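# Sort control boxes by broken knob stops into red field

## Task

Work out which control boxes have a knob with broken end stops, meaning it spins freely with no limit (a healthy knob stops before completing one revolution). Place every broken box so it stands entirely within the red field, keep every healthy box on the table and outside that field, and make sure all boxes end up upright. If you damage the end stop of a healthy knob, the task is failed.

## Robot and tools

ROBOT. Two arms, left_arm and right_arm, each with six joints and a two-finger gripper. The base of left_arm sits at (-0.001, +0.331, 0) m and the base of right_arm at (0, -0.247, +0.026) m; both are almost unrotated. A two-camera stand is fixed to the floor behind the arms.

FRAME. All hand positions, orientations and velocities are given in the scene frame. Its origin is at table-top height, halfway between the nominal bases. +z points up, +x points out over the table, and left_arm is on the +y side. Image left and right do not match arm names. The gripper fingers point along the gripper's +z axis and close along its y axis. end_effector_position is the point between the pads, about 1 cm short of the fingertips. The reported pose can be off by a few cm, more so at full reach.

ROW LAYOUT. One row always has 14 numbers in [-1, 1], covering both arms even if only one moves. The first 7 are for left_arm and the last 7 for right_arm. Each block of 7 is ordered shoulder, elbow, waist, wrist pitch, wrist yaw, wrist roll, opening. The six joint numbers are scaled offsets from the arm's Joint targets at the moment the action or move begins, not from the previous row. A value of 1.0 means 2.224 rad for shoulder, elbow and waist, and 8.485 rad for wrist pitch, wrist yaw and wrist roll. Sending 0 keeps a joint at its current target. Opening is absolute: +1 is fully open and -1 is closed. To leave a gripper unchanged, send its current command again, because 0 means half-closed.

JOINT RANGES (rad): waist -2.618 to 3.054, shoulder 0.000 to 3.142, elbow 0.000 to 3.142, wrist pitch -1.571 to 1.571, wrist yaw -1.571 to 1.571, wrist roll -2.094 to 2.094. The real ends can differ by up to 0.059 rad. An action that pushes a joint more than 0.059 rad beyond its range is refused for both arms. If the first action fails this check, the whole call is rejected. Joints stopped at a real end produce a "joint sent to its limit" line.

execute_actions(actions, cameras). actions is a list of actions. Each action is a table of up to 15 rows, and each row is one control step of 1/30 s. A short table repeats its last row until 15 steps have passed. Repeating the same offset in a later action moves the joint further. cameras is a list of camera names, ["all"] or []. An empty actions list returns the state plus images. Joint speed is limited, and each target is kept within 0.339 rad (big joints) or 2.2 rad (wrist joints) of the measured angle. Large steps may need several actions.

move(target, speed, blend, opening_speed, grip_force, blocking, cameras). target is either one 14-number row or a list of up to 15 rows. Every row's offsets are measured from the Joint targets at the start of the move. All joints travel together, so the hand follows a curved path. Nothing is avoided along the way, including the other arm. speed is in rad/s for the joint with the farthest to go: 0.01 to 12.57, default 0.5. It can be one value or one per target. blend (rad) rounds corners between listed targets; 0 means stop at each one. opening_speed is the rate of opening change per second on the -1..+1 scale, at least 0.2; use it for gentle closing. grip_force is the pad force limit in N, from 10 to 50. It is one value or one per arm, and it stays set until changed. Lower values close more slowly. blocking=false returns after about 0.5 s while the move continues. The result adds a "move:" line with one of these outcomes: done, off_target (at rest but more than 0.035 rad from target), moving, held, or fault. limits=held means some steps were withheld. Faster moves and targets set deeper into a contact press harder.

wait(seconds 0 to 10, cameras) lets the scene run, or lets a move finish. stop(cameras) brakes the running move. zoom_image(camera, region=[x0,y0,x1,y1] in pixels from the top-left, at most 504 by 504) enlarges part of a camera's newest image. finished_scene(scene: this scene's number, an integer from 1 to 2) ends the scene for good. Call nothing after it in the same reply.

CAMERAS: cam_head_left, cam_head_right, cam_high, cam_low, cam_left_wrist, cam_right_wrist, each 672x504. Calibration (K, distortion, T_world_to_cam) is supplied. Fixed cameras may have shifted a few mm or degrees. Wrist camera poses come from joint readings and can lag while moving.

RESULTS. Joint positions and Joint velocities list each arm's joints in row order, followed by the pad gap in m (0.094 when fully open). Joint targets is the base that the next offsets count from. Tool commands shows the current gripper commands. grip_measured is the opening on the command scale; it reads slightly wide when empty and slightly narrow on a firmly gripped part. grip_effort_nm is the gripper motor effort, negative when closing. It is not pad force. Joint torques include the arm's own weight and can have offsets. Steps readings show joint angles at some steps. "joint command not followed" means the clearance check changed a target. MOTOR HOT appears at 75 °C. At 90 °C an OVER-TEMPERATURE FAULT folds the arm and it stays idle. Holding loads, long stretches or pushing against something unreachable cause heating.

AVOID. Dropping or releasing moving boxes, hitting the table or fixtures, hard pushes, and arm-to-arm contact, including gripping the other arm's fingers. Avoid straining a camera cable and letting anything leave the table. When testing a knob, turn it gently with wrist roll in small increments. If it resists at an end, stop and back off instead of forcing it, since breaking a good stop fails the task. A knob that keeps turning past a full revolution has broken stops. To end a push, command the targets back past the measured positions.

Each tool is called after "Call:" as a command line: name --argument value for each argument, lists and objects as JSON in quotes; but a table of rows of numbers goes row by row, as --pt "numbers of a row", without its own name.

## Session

Call:
execute_actions --actions '[]'

Scene clock: 0.00 s.
left_arm: end_effector_position=(+0.3980, +0.3025, +0.0937) grip_measured=+1.000 grip_effort_nm=n/a end_effector_quat_wxyz=(+0.575, +0.014, +0.816, +0.056) | right_arm: end_effector_position=(+0.3818, -0.2533, +0.1067) grip_measured=+1.000 grip_effort_nm=n/a end_effector_quat_wxyz=(+0.569, +0.060, +0.819, -0.043)
Joint names: [shoulder, elbow, waist, wrist pitch, wrist yaw, wrist roll]
Joint positions: left_arm=[1.557 0.398 -0.174 0.808 -0.242 0.027 0.094] | right_arm=[1.541 0.32 0.042 0.855 0.216 0.079 0.094]
Joint velocities: within noise
Joint torques (N m): no reading
Heat: left arm: 29 °C; right arm: 28 °C.
Joint targets: left_arm=[1.553 0.404 -0.174 0.803 -0.242 0.027] | right_arm=[1.537 0.325 0.042 0.851 0.215 0.080]
Tool commands: left_gripper/opening=+1.0 right_gripper/opening=+1.0
camera_calibration:
cam_left_wrist: T_world_to_cam=[[0.063329, -0.992245, -0.106954, 0.287569], [-0.693361, 0.0333362, -0.719819, 0.371583], [0.717802, 0.119743, -0.685873, -0.165264], [0, 0, 0, 1]] pos_world=[0.358057, 0.292741, 0.184879]
cam_right_wrist: T_world_to_cam=[[-0.160176, -0.987084, -0.00288704, -0.18816], [-0.712419, 0.117629, -0.691825, 0.410984], [0.68323, -0.108757, -0.722059, -0.123433], [0, 0, 0, 1]] pos_world=[0.346987, -0.247497, 0.19466]

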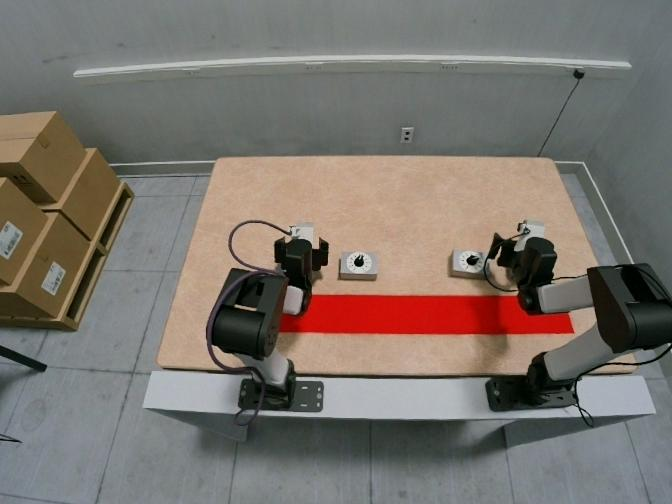

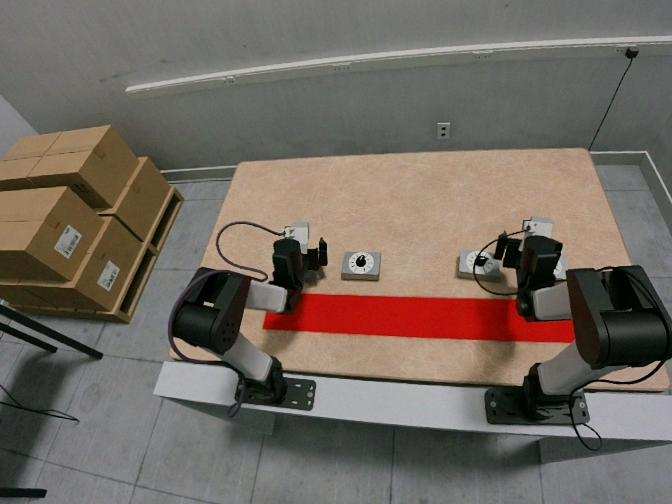

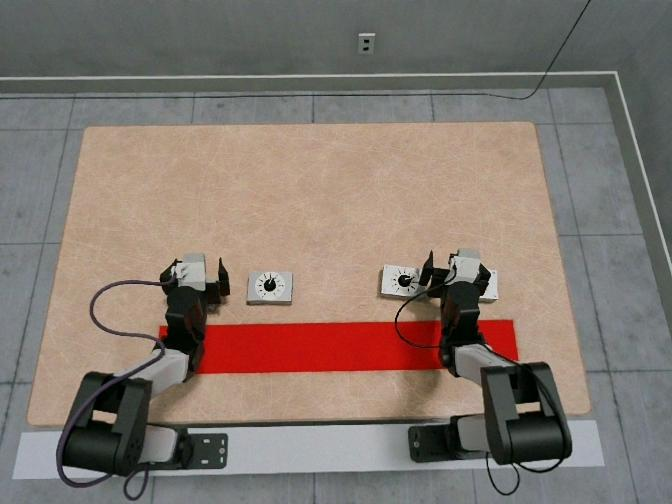

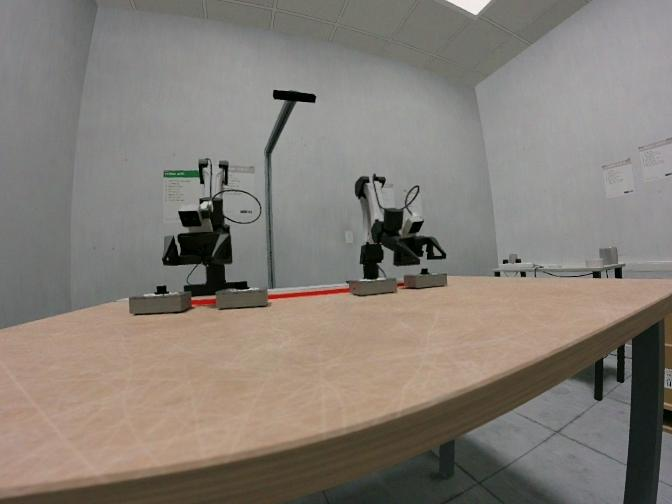

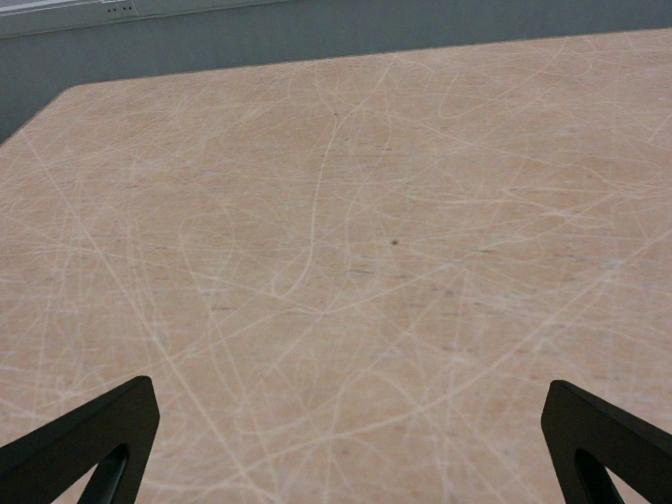

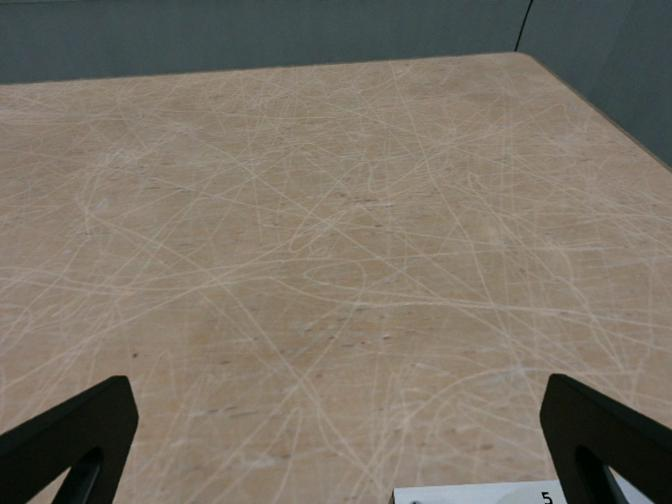

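Call:
move --pt "0.1111 0.4928 0.0513 -0.0946 0.0285 -0.0103 0 0.1183 0.5283 0.0872 -0.1003 -0.0253 0.0231 0" --pt "0.1637 0.6376 0.0513 -0.2685 0.0285 -0.0103 0 0.1556 0.6057 0.0872 -0.2606 -0.0253 0.0231 0" --blend 0.25 --speed 1.5 --grip_force 15 --cameras '["cam_high","cam_left_wrist","cam_right_wrist"]'

Scene clock: 20.97 s.
left_arm: end_effector_position=(+0.3550, +0.3087, +0.1497) grip_measured=+0.002 grip_effort_nm=-0.12 end_effector_quat_wxyz=(+0.002, +0.009, +1.000, +0.002) | right_arm: end_effector_position=(+0.3376, -0.1559, +0.1479) grip_measured=+0.003 grip_effort_nm=-0.16 end_effector_quat_wxyz=(+0.002, -0.002, +1.000, -0.007)
Joint names: [shoulder, elbow, waist, wrist pitch, wrist yaw, wrist roll]
Joint positions: left_arm=[1.901 1.798 -0.063 -1.464 -0.005 -0.047 0.047] | right_arm=[1.87 1.645 0.232 -1.347 0.015 0.268 0.047]
Joint torques (N m): left_arm=[-8.39 7.77 0.18 0.16 0.02 -0.18] | right_arm=[-7.36 9.25 0.28 0.34 -0.03 0.05]
Heat: left arm: 29 °C; right arm: 30 °C.
Joint targets: left_arm=[1.917 1.822 -0.060 -1.475 0.000 -0.061] | right_arm=[1.883 1.672 0.236 -1.360 0.001 0.275]
grip_force (N): 15, 15
move: done
camera_calibration:
cam_left_wrist: T_world_to_cam=[[-0.0100569, -0.999652, -0.0243702, 0.318443], [-0.914162, -0.000684965, 0.405348, 0.302257], [-0.405224, 0.0263548, -0.913837, 0.364892], [0, 0, 0, 1]] pos_world=[0.427377, 0.308923, 0.218693]
cam_right_wrist: T_world_to_cam=[[-0.00574512, -0.999666, 0.0251931, -0.157211], [-0.902066, 0.0160536, 0.4313, 0.278657], [-0.43156, -0.0202479, -0.901857, 0.363831], [0, 0, 0, 1]] pos_world=[0.407479, -0.154265, 0.2119]
Images, in order (width x height): cam_high 672x504, cam_left_wrist 672x504, cam_right_wrist 672x504.

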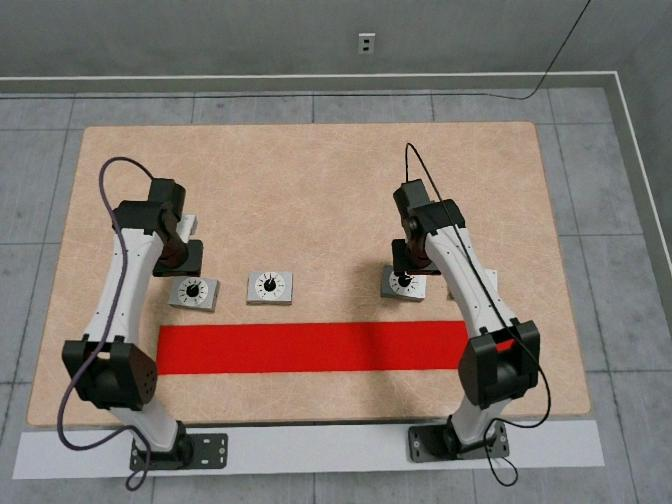

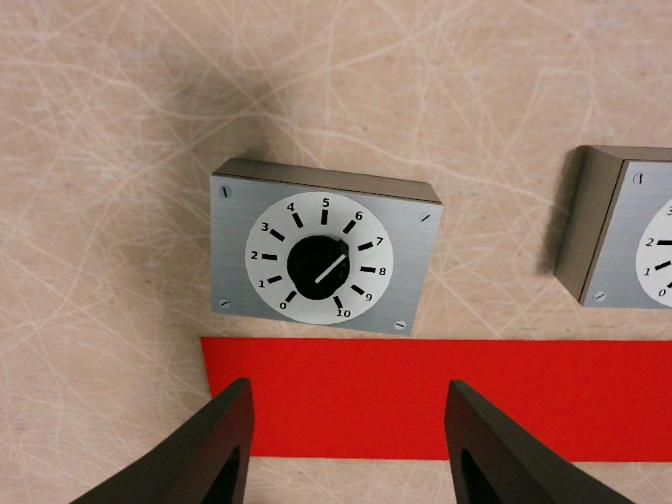

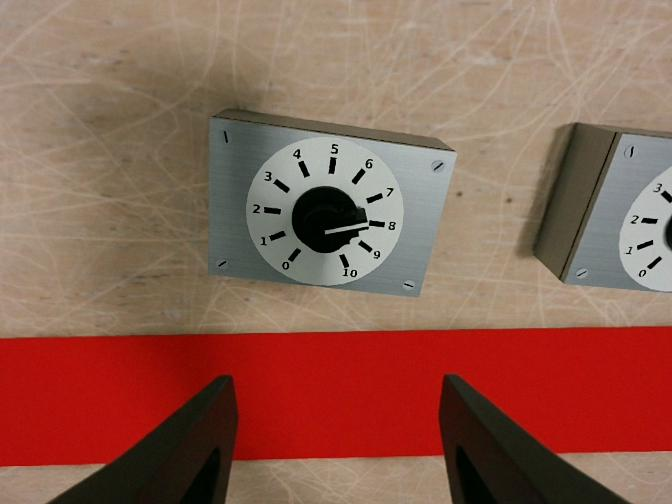

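Call:
move --pt "-0.0234 -0.1547 0.0155 0.0357 0 -0.211 -0.15 0.0268 -0.1122 -0.0067 0.0351 0 -0.2045 -0.15" --pt "-0.0049 -0.184 0.0155 0.0454 0 -0.211 -0.15 0.0373 -0.1373 -0.0067 0.0445 0 -0.2045 -0.15" --pt "-0.0049 -0.184 0.0155 0.0454 0 -0.211 -0.75 0.0373 -0.1373 -0.0067 0.0445 0 -0.2045 -0.75" --speed '[1.5,0.3,0.5]' --blend '[0.01,0,0]' --cameras '["cam_left_wrist","cam_right_wrist"]'

Scene clock: 58.17 s.
left_arm: end_effector_position=(+0.3478, +0.3195, +0.0572) grip_measured=-0.504 grip_effort_nm=-0.39 end_effector_quat_wxyz=(+0.001, +0.784, -0.621, -0.001) | right_arm: end_effector_position=(+0.3460, -0.1548, +0.0534) grip_measured=-0.412 grip_effort_nm=-0.34 end_effector_quat_wxyz=(+0.003, +0.758, -0.653, +0.007)
Joint names: [shoulder, elbow, waist, wrist pitch, wrist yaw, wrist roll]
Joint positions: left_arm=[1.896 1.422 -0.031 -1.1 0.001 -1.835 0.023] | right_arm=[1.956 1.381 0.228 -0.992 0.015 -1.452 0.028]
Joint torques (N m): left_arm=[-8.64 5.04 0.35 0.3 -0.08 -0.21] | right_arm=[-8.03 5.12 -0.66 0.52 -0.11 -0.11]
Heat: left arm: 34 °C; right arm: 34 °C.
Joint targets: left_arm=[1.906 1.412 -0.025 -1.090 0.000 -1.851] | right_arm=[1.966 1.367 0.221 -0.983 0.000 -1.460]
grip_force (N): 15, 15
move: done
camera_calibration:
cam_left_wrist: T_world_to_cam=[[0.971398, 0.236343, -0.0229769, -0.409427], [0.22484, -0.884346, 0.40912, 0.219172], [0.076373, -0.402584, -0.912191, 0.246618], [0, 0, 0, 1]] pos_world=[0.329603, 0.389873, 0.125888]
cam_right_wrist: T_world_to_cam=[[0.990098, 0.139495, 0.0157049, -0.321442], [0.117827, -0.886651, 0.447177, -0.166564], [0.0763037, -0.440899, -0.894307, 0.0410225], [0, 0, 0, 1]] pos_world=[0.334755, -0.0847581, 0.116219]
Images, in order (width x height): cam_left_wrist 672x504, cam_right_wrist 672x504.

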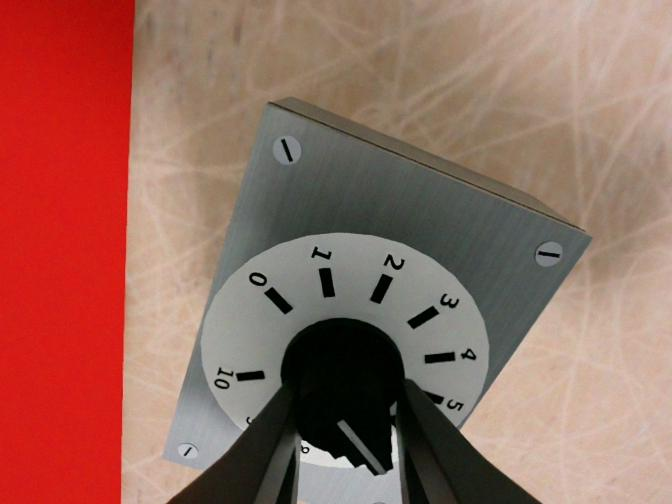

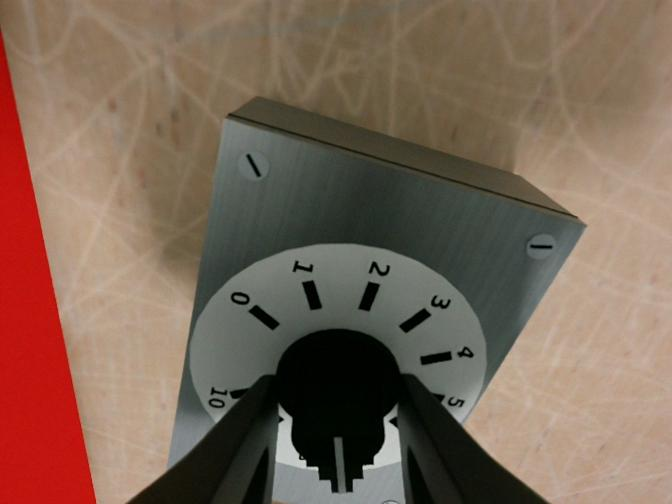

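Call:
move --target '[0,0,0,0,0,0.2946,-0.75,0,0,0,0,0,0.2263,-0.75]' --speed 1.1 --cameras '["cam_left_wrist","cam_right_wrist","cam_high"]'

Scene clock: 65.10 s.
left_arm: end_effector_position=(+0.3421, +0.3231, +0.0576) grip_measured=-0.539 grip_effort_nm=-0.42 end_effector_quat_wxyz=(-0.014, +0.306, +0.952, +0.000) | right_arm: end_effector_position=(+0.3439, -0.1526, +0.0534) grip_measured=-0.602 grip_effort_nm=-0.38 end_effector_quat_wxyz=(-0.001, +0.092, +0.996, +0.000)
Joint names: [shoulder, elbow, waist, wrist pitch, wrist yaw, wrist roll]
Joint positions: left_arm=[1.895 1.422 -0.026 -1.124 -0.008 0.596 0.022] | right_arm=[1.956 1.381 0.228 -0.998 -0.001 0.452 0.019]
Joint torques (N m): left_arm=[-8.57 5.07 -0.08 0.56 0.08 0.46] | right_arm=[-8.08 5.18 -0.84 0.61 0.12 0.07]
Heat: left arm: 34 °C; right arm: 34 °C.
Joint targets: left_arm=[1.906 1.412 -0.025 -1.090 0.000 0.649] | right_arm=[1.966 1.367 0.221 -0.983 0.001 0.460]
grip_force (N): 15, 15
move: off_target (left_arm); left_arm: the wrist roll is farthest, 0.053 rad from its target
camera_calibration:
cam_left_wrist: T_world_to_cam=[[-0.577802, -0.816091, -0.0118531, 0.464657], [-0.738689, 0.516714, 0.432834, 0.0991712], [-0.347107, 0.258848, -0.901396, 0.179473], [0, 0, 0, 1]] pos_world=[0.404033, 0.281503, 0.12436]
cam_right_wrist: T_world_to_cam=[[-0.192506, -0.981241, 0.0104163, -0.083713], [-0.881705, 0.177618, 0.43709, 0.342305], [-0.430741, 0.0749582, -0.899357, 0.295505], [0, 0, 0, 1]] pos_world=[0.412983, -0.165093, 0.117018]
Images, in order (width x height): cam_high 672x504, cam_left_wrist 672x504, cam_right_wrist 672x504.

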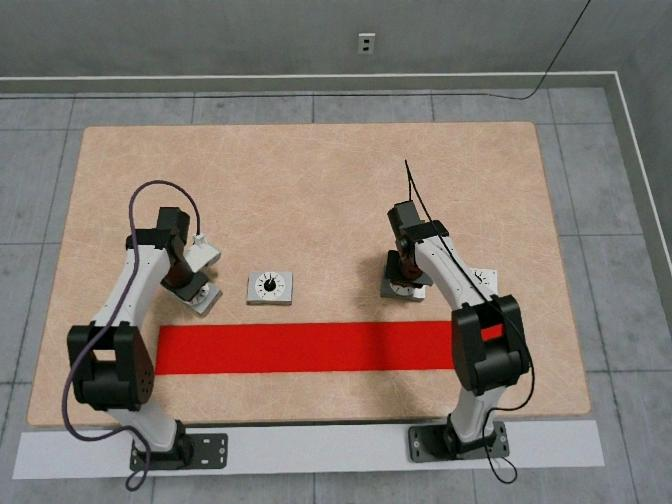

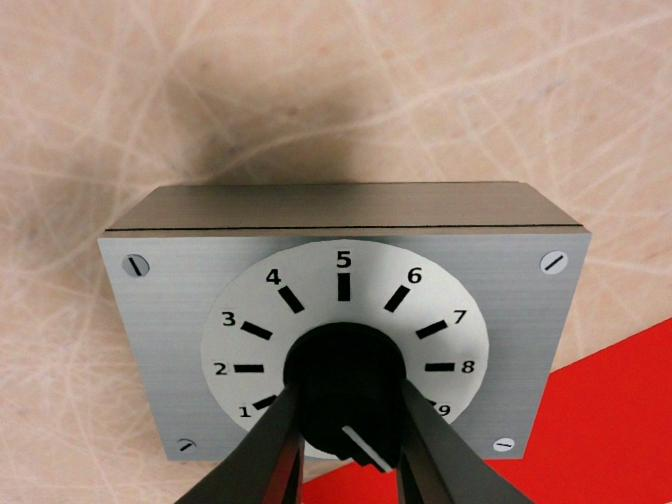

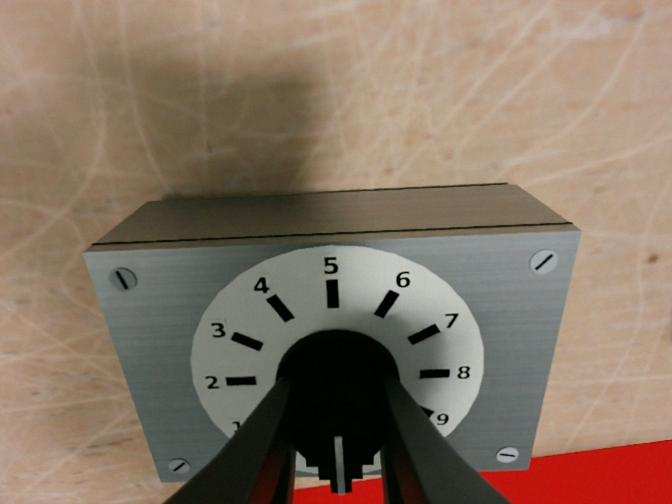

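Call:
move --pt "0 0 0 0 0 0 -0.1 0 0 0 0 0 0 -0.75" --pt "-0.0252 0.0441 0 -0.0159 0 0 -0.1 -0.0076 0.0355 0 -0.0098 0 0 -0.75" --pt "0.0868 0.2388 -0.2037 -0.0389 0 -0.225 -0.1 -0.2262 -0.2302 0.085 0.0009 0 0 -0.75" --pt "0.0868 0.2388 -0.2037 -0.0389 0 -0.225 -0.1 -0.2149 -0.25 0.085 0.0092 0 0 -0.75" --pt "0.0868 0.2388 -0.2037 -0.0389 0 -0.225 -0.1 -0.2149 -0.25 0.085 0.0092 0 0 0" --speed '[0.5,0.4,1.2,0.3,0.5]' --blend '[0,0.02,0.01,0,0]' --grip_force '[15,30]' --cameras '["cam_left_wrist","cam_right_wrist","cam_high"]'

Scene clock: 129.03 s.
left_arm: end_effector_position=(+0.3548, +0.1457, +0.1157) grip_measured=-0.102 grip_effort_nm=0.05 end_effector_quat_wxyz=(+0.001, -0.372, +0.928, +0.000) | right_arm: end_effector_position=(+0.2036, -0.1503, +0.0518) grip_measured=-0.003 grip_effort_nm=0.17 end_effector_quat_wxyz=(-0.005, +0.006, +1.000, -0.001)
Joint names: [shoulder, elbow, waist, wrist pitch, wrist yaw, wrist roll]
Joint positions: left_arm=[2.082 1.92 -0.479 -1.408 -0.001 -1.244 0.042] | right_arm=[1.486 0.826 0.403 -0.92 -0.001 0.454 0.047]
Joint torques (N m): left_arm=[-9.78 7.75 -0.06 0.11 -0.06 -0.22] | right_arm=[-4.53 4.94 0.55 0.6 0.13 0.05]
Heat: left arm: 37 °C; right arm: 38 °C.
Joint targets: left_arm=[2.099 1.944 -0.479 -1.420 0.000 -1.260] | right_arm=[1.488 0.811 0.410 -0.905 0.001 0.461]
grip_force (N): 15, 30
move: done; target 5's new numbers were sent with right_arm's wrist pitch 0.043 rad from that target
camera_calibration:
cam_left_wrist: T_world_to_cam=[[0.696313, -0.717511, -0.0180723, -0.137797], [-0.650226, -0.641277, 0.407394, 0.315376], [-0.303899, -0.271923, -0.913074, 0.345496], [0, 0, 0, 1]] pos_world=[0.406011, 0.19732, 0.184491]
cam_right_wrist: T_world_to_cam=[[-0.0208196, -0.999695, 0.0133086, -0.146236], [-0.896152, 0.0245617, 0.443067, 0.198549], [-0.443259, -0.00270205, -0.89639, 0.224281], [0, 0, 0, 1]] pos_world=[0.2743, -0.150462, 0.115019]
Images, in order (width x height): cam_high 672x504, cam_left_wrist 672x504, cam_right_wrist 672x504.

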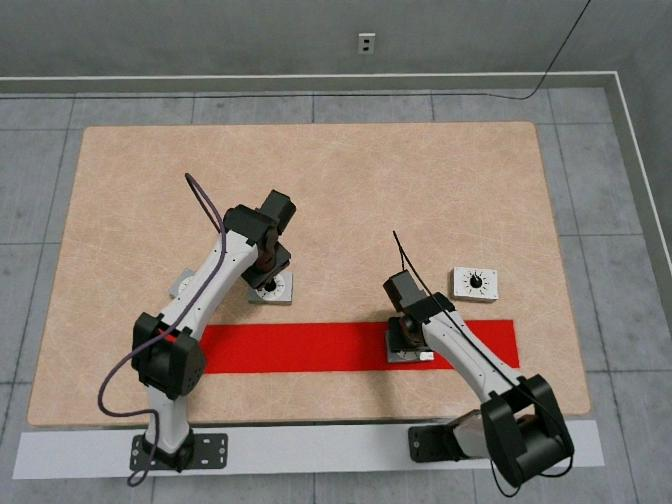

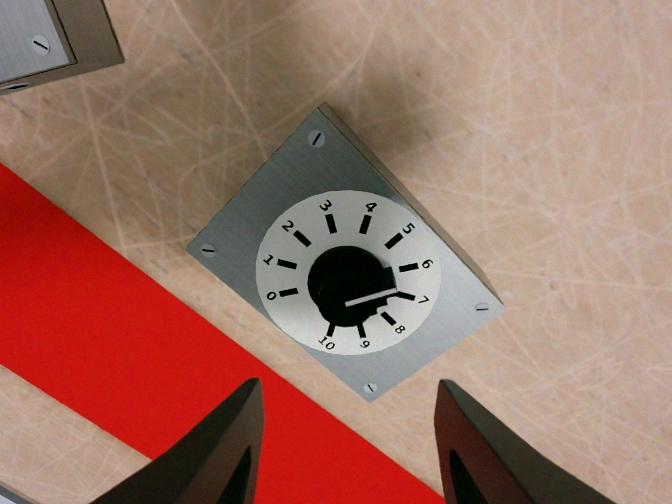

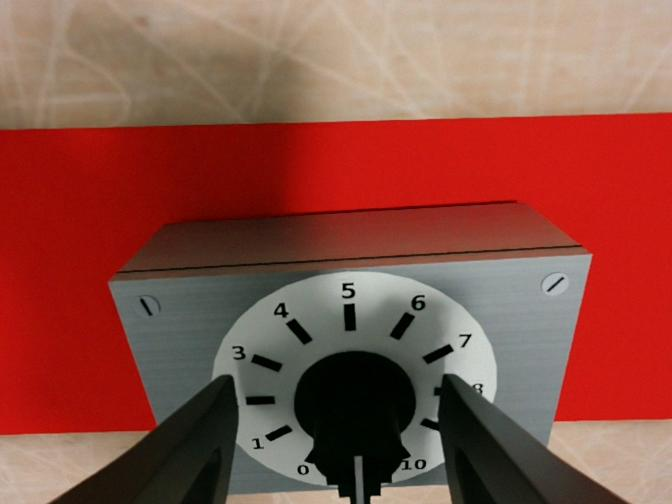

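Call:
move --pt "0.0027 -0.0675 0.0027 0.0176 0 0.0731 -0.1 -0.0238 0.0701 0 -0.023 0 0 0" --pt "0.0072 -0.1019 0.0027 0.0276 0 0.0731 -0.1 0.1736 0.3233 -0.2882 -0.0379 0 -0.1793 -0.1" --pt "0.0072 -0.1019 0.0027 0.0276 0 0.0731 -0.75 0.1736 0.3233 -0.2882 -0.0379 0 -0.1793 -0.1" --speed '[0.7,1.2,0.5]' --blend '[0.02,0,0]' --grip_force 15 --cameras '["cam_left_wrist","cam_right_wrist","cam_high"]'

Scene clock: 177.83 s.
left_arm: end_effector_position=(+0.3566, +0.1448, +0.0609) grip_measured=-0.560 grip_effort_nm=-0.39 end_effector_quat_wxyz=(+0.001, -0.087, +0.996, +0.000) | right_arm: end_effector_position=(+0.3399, -0.3123, +0.1148) grip_measured=-0.097 grip_effort_nm=-0.15 end_effector_quat_wxyz=(+0.001, -0.418, +0.908, +0.001)
Joint names: [shoulder, elbow, waist, wrist pitch, wrist yaw, wrist roll]
Joint positions: left_arm=[2.098 1.727 -0.479 -1.2 -0.001 -0.654 0.021] | right_arm=[1.862 1.503 -0.229 -1.212 -0.001 -1.054 0.042]
Joint torques (N m): left_arm=[-9.95 5.09 0.4 0.41 -0.04 0.09] | right_arm=[-7.35 9.22 -0.32 0.3 0.08 -0.11]
Heat: left arm: 38 °C; right arm: 35 °C.
Joint targets: left_arm=[2.115 1.717 -0.473 -1.186 0.000 -0.640] | right_arm=[1.874 1.530 -0.231 -1.226 0.001 -1.061]
grip_force (N): 15, 15
move: done
camera_calibration:
cam_left_wrist: T_world_to_cam=[[0.179947, -0.983469, -0.0202101, 0.0821347], [-0.896502, -0.172422, 0.408112, 0.358146], [-0.40485, -0.0553204, -0.912708, 0.300308], [0, 0, 0, 1]] pos_world=[0.427878, 0.159142, 0.12959]
cam_right_wrist: T_world_to_cam=[[0.753999, -0.656804, 0.00968021, -0.462077], [-0.595074, -0.676744, 0.43348, -0.0234758], [-0.27816, -0.332604, -0.901111, 0.182073], [0, 0, 0, 1]] pos_world=[0.385081, -0.258823, 0.178717]
Images, in order (width x height): cam_high 672x504, cam_left_wrist 672x504, cam_right_wrist 672x504.

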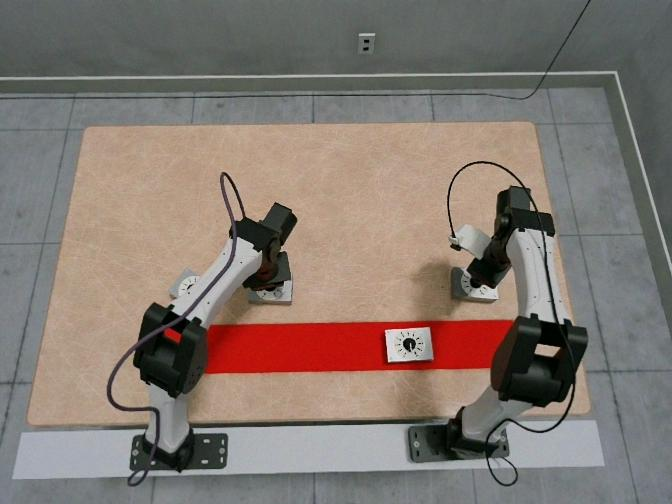

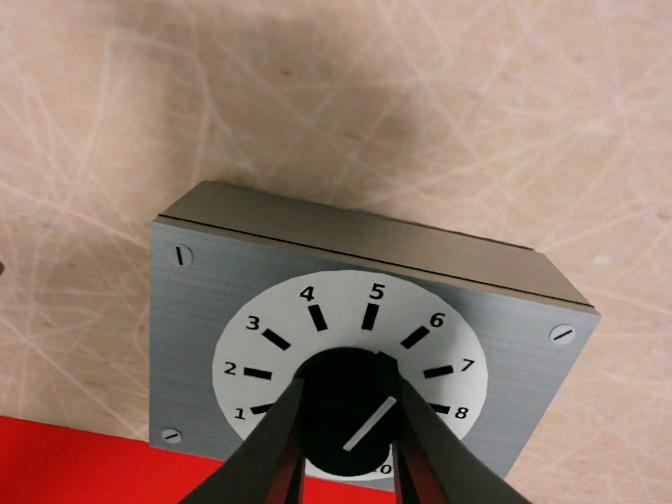

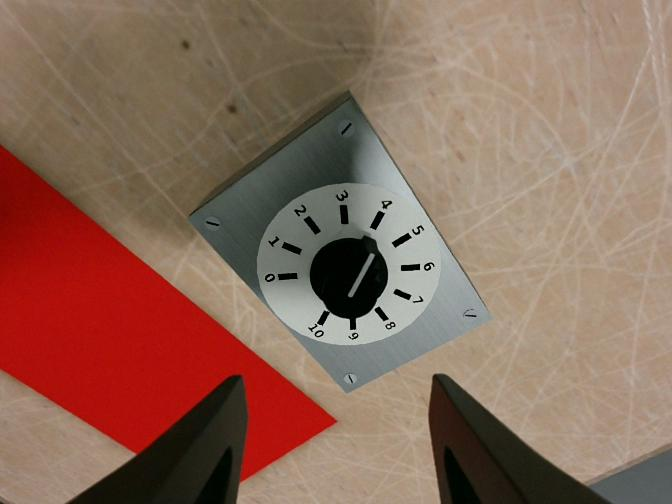

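Call:
move --pt "0 0 0 0 0 0.3182 -0.75 0.0175 -0.0646 -0.0067 0.0202 0 0.158 -0.1" --pt "0 0 0 0 0 0.3182 -0.75 0.0288 -0.0912 -0.0067 0.0301 0 0.158 -0.1" --pt "0 0 0 0 0 0.3182 -0.75 0.0288 -0.0912 -0.0067 0.0301 0 0.158 -0.75" --speed '[1.2,0.2,0.5]' --blend '[0.01,0,0]' --cameras '["cam_left_wrist","cam_right_wrist","cam_high"]'

Scene clock: 207.47 s.
left_arm: end_effector_position=(+0.3543, +0.1453, +0.0609) grip_measured=-0.566 grip_effort_nm=-0.42 end_effector_quat_wxyz=(-0.002, +0.952, +0.306, -0.004) | right_arm: end_effector_position=(+0.3413, -0.3167, +0.0530) grip_measured=-0.423 grip_effort_nm=-0.34 end_effector_quat_wxyz=(-0.002, +0.235, +0.972, +0.000)
Joint names: [shoulder, elbow, waist, wrist pitch, wrist yaw, wrist roll]
Joint positions: left_arm=[2.098 1.727 -0.479 -1.209 0.003 2.038 0.02] | right_arm=[1.927 1.339 -0.241 -0.986 -0.001 0.273 0.027]
Joint torques (N m): left_arm=[-9.85 5.01 0.39 0.4 0 0.17] | right_arm=[-7.72 5.29 -0.57 0.63 0.11 0.06]
Heat: left arm: 39 °C; right arm: 37 °C.
Joint targets: left_arm=[2.115 1.717 -0.473 -1.185 0.000 2.060] | right_arm=[1.938 1.327 -0.246 -0.971 0.000 0.280]
grip_force (N): 15, 15
move: done
camera_calibration:
cam_left_wrist: T_world_to_cam=[[-0.589243, 0.807855, -0.0127839, 0.0947852], [0.736156, 0.543333, 0.403563, -0.326074], [0.332967, 0.228386, -0.914862, -0.00306896], [0, 0, 0, 1]] pos_world=[0.296915, 0.101295, 0.129996]
cam_right_wrist: T_world_to_cam=[[-0.464975, -0.885266, 0.0101219, -0.121794], [-0.793916, 0.422, 0.437737, 0.416749], [-0.391785, 0.195501, -0.899046, 0.331254], [0, 0, 0, 1]] pos_world=[0.404013, -0.348448, 0.116619]
Images, in order (width x height): cam_high 672x504, cam_left_wrist 672x504, cam_right_wrist 672x504.

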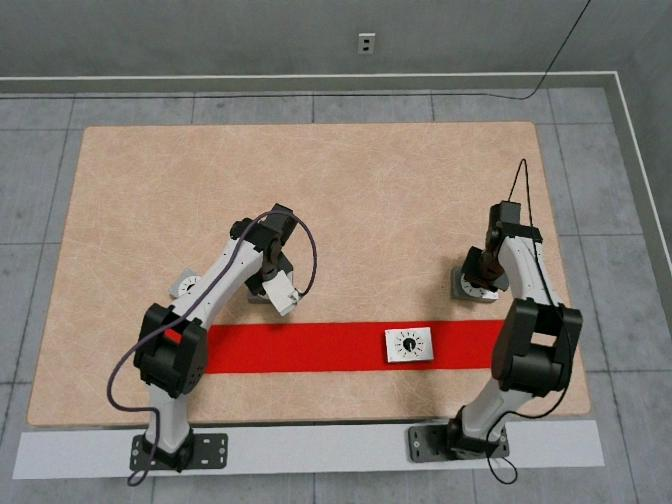

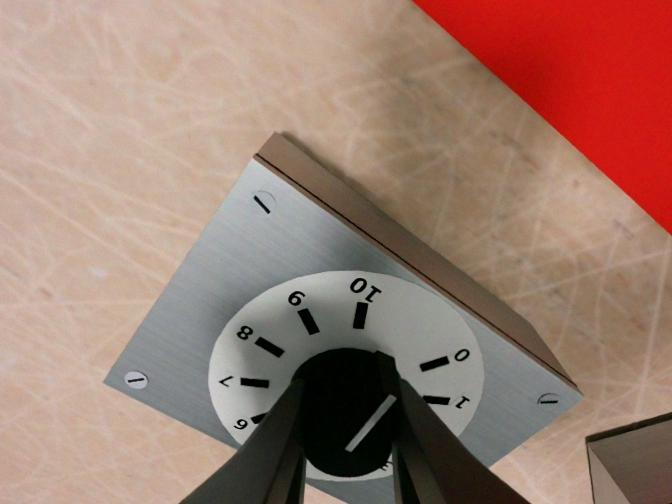

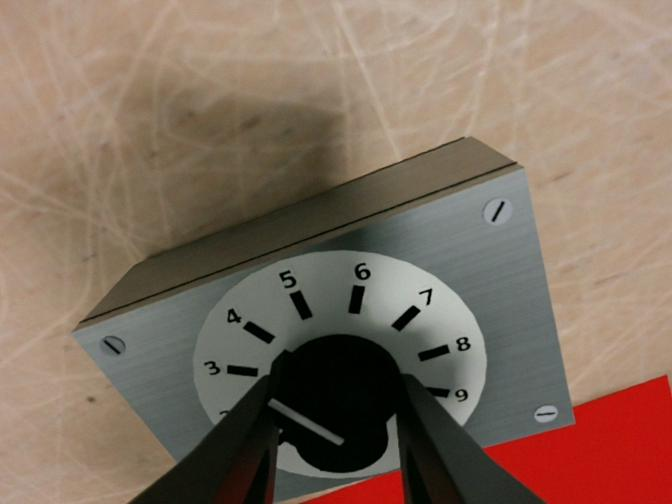

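Call:
move --pt "-0.0135 0.0373 0 -0.0108 0 0 -0.75 0 0 0 0 0 -0.2746 -0.75" --pt "-0.2091 -0.2285 -0.0976 0.0091 0 -0.0318 -0.75 0 0 0 0 0 -0.2746 -0.75" --pt "-0.1888 -0.2527 -0.0976 0.0159 0 -0.0318 -0.75 0 0 0 0 0 -0.2746 -0.75" --pt "-0.1888 -0.2527 -0.0976 0.0159 0 -0.0318 0 0 0 0 0 0 -0.2746 -0.75" --speed '[1.1,0.5,0.2,0.5]' --blend '[0.02,0.01,0,0]' --grip_force '[30,15]' --cameras '["cam_left_wrist","cam_right_wrist","cam_high"]'

Scene clock: 243.77 s.
left_arm: end_effector_position=(+0.2231, +0.1470, +0.0584) grip_measured=-0.002 grip_effort_nm=0.05 end_effector_quat_wxyz=(-0.004, +0.947, +0.322, -0.003) | right_arm: end_effector_position=(+0.3417, -0.3193, +0.0532) grip_measured=-0.581 grip_effort_nm=-0.38 end_effector_quat_wxyz=(+0.003, +0.795, -0.606, +0.002)
Joint names: [shoulder, elbow, waist, wrist pitch, wrist yaw, wrist roll]
Joint positions: left_arm=[1.684 1.165 -0.686 -1.062 0 1.799 0.047] | right_arm=[1.927 1.339 -0.244 -0.982 0.007 -2.043 0.02]
Joint torques (N m): left_arm=[-6.5 4.9 -0.34 0.3 0.03 -0.14] | right_arm=[-7.65 5.26 -0.34 0.49 -0.03 -0.11]
Heat: left arm: 40 °C; right arm: 38 °C.
Joint targets: left_arm=[1.695 1.155 -0.689 -1.051 0.000 1.790] | right_arm=[1.938 1.327 -0.246 -0.971 0.000 -2.050]
grip_force (N): 30, 15
move: done
camera_calibration:
cam_left_wrist: T_world_to_cam=[[-0.614806, 0.788618, -0.00974226, 0.0243962], [0.717814, 0.564639, 0.407339, -0.228652], [0.326736, 0.243441, -0.913225, 0.0370277], [0, 0, 0, 1]] pos_world=[0.167031, 0.100853, 0.127191]
cam_right_wrist: T_world_to_cam=[[0.966758, 0.255568, 0.00805443, -0.248711], [0.225986, -0.868744, 0.440697, -0.34266], [0.119625, -0.424227, -0.89762, -0.0406519], [0, 0, 0, 1]] pos_world=[0.322743, -0.251367, 0.116523]
Images, in order (width x height): cam_high 672x504, cam_left_wrist 672x504, cam_right_wrist 672x504.

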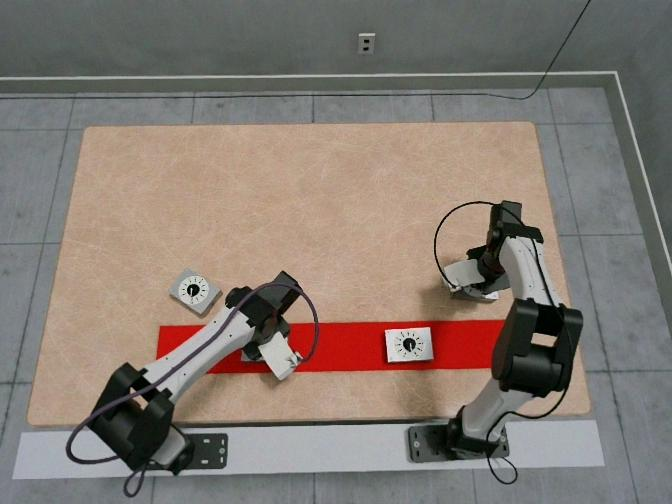

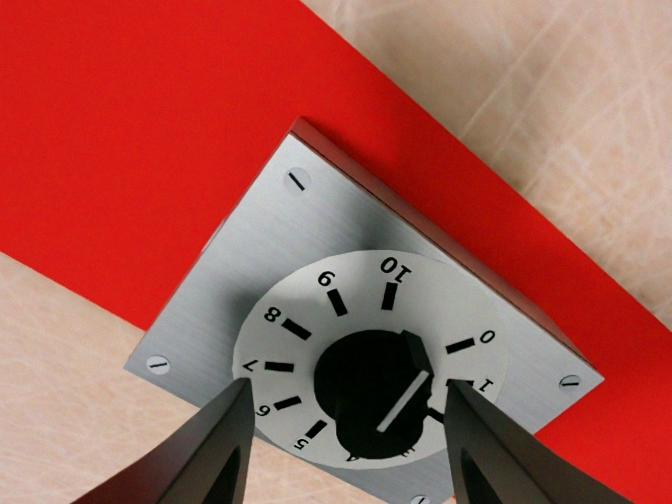

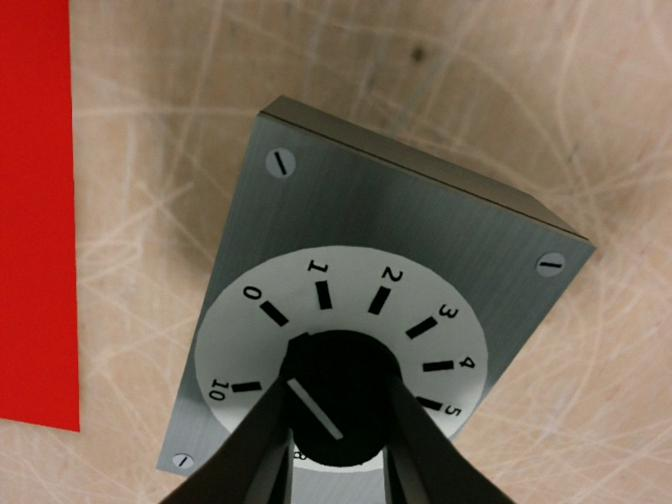

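Call:
move --pt "0 0 0 0 0 0 0 0 0 0 0 0 0 -0.1" --pt "-0.0247 0.0764 0 -0.0209 0 0 0 0 0 0 0 0 0.3053 -0.1" --pt "-0.0247 0.1214 0.18 -0.0327 0 -0.1 0 0 0 0 0 0 0.3053 -0.75" --pt "-0.0247 0.1214 0.265 -0.0327 0 -0.15 0 0 0 0 0 0 0.2053 -0.75" --speed '[0.5,2.0,0.8,1.0]' --grip_force 15 --cameras '["cam_right_wrist","cam_high"]'

Scene clock: 286.90 s.
left_arm: end_effector_position=(+0.2923, +0.3002, +0.1234) grip_measured=-0.002 grip_effort_nm=0.05 end_effector_quat_wxyz=(-0.003, +0.312, +0.950, -0.001) | right_arm: end_effector_position=(+0.3421, -0.3192, +0.0524) grip_measured=-0.406 grip_effort_nm=-0.38 end_effector_quat_wxyz=(+0.000, -0.045, +0.999, -0.003)
Joint names: [shoulder, elbow, waist, wrist pitch, wrist yaw, wrist roll]
Joint positions: left_arm=[1.663 1.403 -0.103 -1.318 0 0.53 0.047] | right_arm=[1.929 1.339 -0.244 -0.98 0.005 -0.294 0.028]
Joint torques (N m): left_arm=[-9.51 7.71 0.14 0.14 0.01 -0.14] | right_arm=[-8.02 5.26 -0.34 0.57 0 -0.17]
Heat: left arm: 37 °C; right arm: 39 °C.
Joint targets: left_arm=[1.640 1.425 -0.100 -1.328 0.000 0.517] | right_arm=[1.938 1.327 -0.246 -0.971 0.000 -0.308]
grip_force (N): 15, 15
move: done
camera_calibration:
cam_right_wrist: T_world_to_cam=[[0.0800946, -0.996664, 0.015668, -0.345888], [-0.897981, -0.0653233, 0.435158, 0.298914], [-0.432683, -0.0489233, -0.900218, 0.267565], [0, 0, 0, 1]] pos_world=[0.411894, -0.312118, 0.116212]
Images, in order (width x height): cam_high 672x504, cam_right_wrist 672x504.

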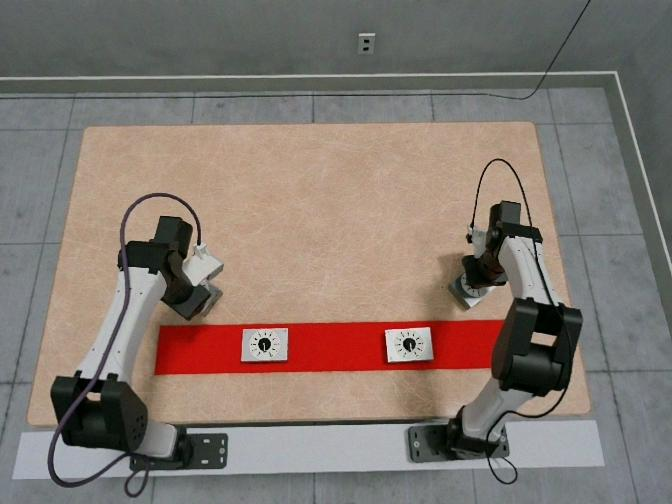

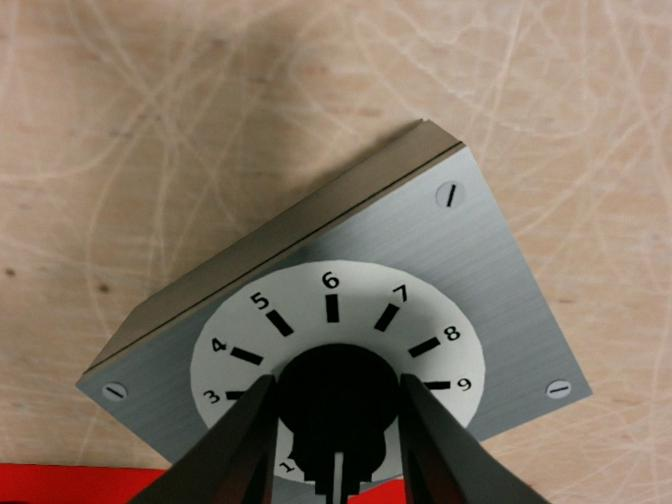

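Call:
zoom_image --camera "cam_high" --region '[150, 260, 300, 385]'

Call:
move --pt "0 0 0 0 0 0 0 0 0 0 0 0 0 -0.1" --pt "-0.05 0.08 0.04 -0.01 0 0 0 -0.005 0.06 0 -0.014 0 0 -0.1" --speed '[0.5,0.6]' --cameras '["cam_high"]'

Call:
zoom_image --camera "cam_high" --region '[150, 260, 300, 385]'

Call:
zoom_image --camera "cam_high" --region '[370, 260, 520, 385]'

Scaled by 3.360 from the camera's 672x504 image, which has a finer 960x720 frame.

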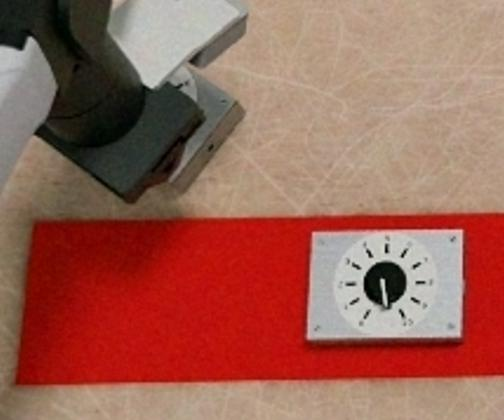

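Scene clock: 302.60 s.
left_arm: end_effector_position=(+0.3063, +0.3262, +0.2110) grip_measured=-0.002 grip_effort_nm=0.05 end_effector_quat_wxyz=(+0.112, +0.267, +0.957, +0.029) | right_arm: end_effector_position=(+0.3506, -0.3209, +0.0766) grip_measured=-0.103 grip_effort_nm=0.16 end_effector_quat_wxyz=(+0.002, -0.048, +0.999, -0.003)
Joint names: [shoulder, elbow, waist, wrist pitch, wrist yaw, wrist roll]
Joint positions: left_arm=[1.53 1.592 -0.014 -1.401 0 0.529 0.047] | right_arm=[1.929 1.439 -0.244 -1.075 0.005 -0.301 0.042]
Joint torques (N m): left_arm=[-6.56 6.98 0.14 0.57 0 -0.17] | right_arm=[-9.14 8.64 -0.36 0.32 0.01 -0.09]
Heat: left arm: 37 °C; right arm: 40 °C.
Joint targets: left_arm=[1.529 1.603 -0.011 -1.413 0.000 0.517] | right_arm=[1.927 1.460 -0.246 -1.090 0.000 -0.308]
grip_force (N): 15, 15
move: done
Images, in order (width x height): cam_high 672x504.

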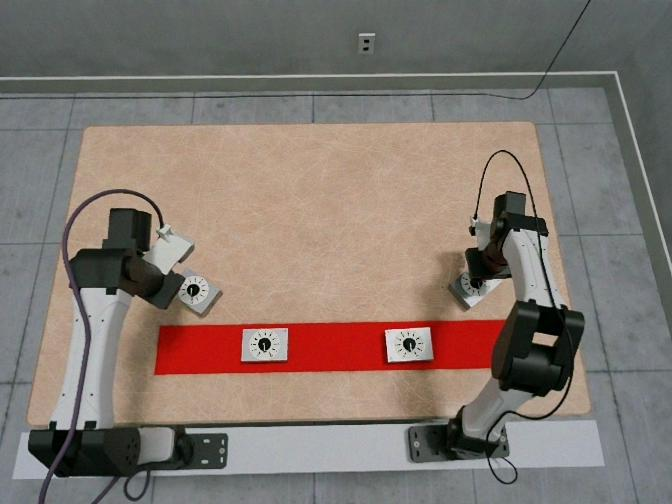

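Scaled by 3.360 from the camera's 672x504 image, which has a finer 960x720 frame.

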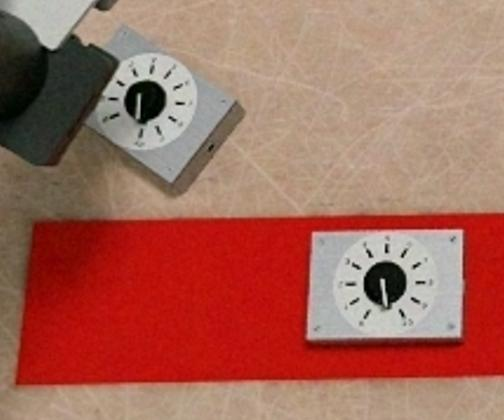

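Scaled by 3.360 from the camera's 672x504 image, which has a finer 960x720 frame.

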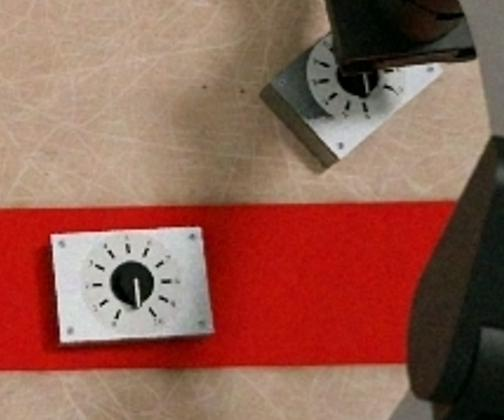

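Call:
finished_scene --scene 2

The scene is finished: the task was done.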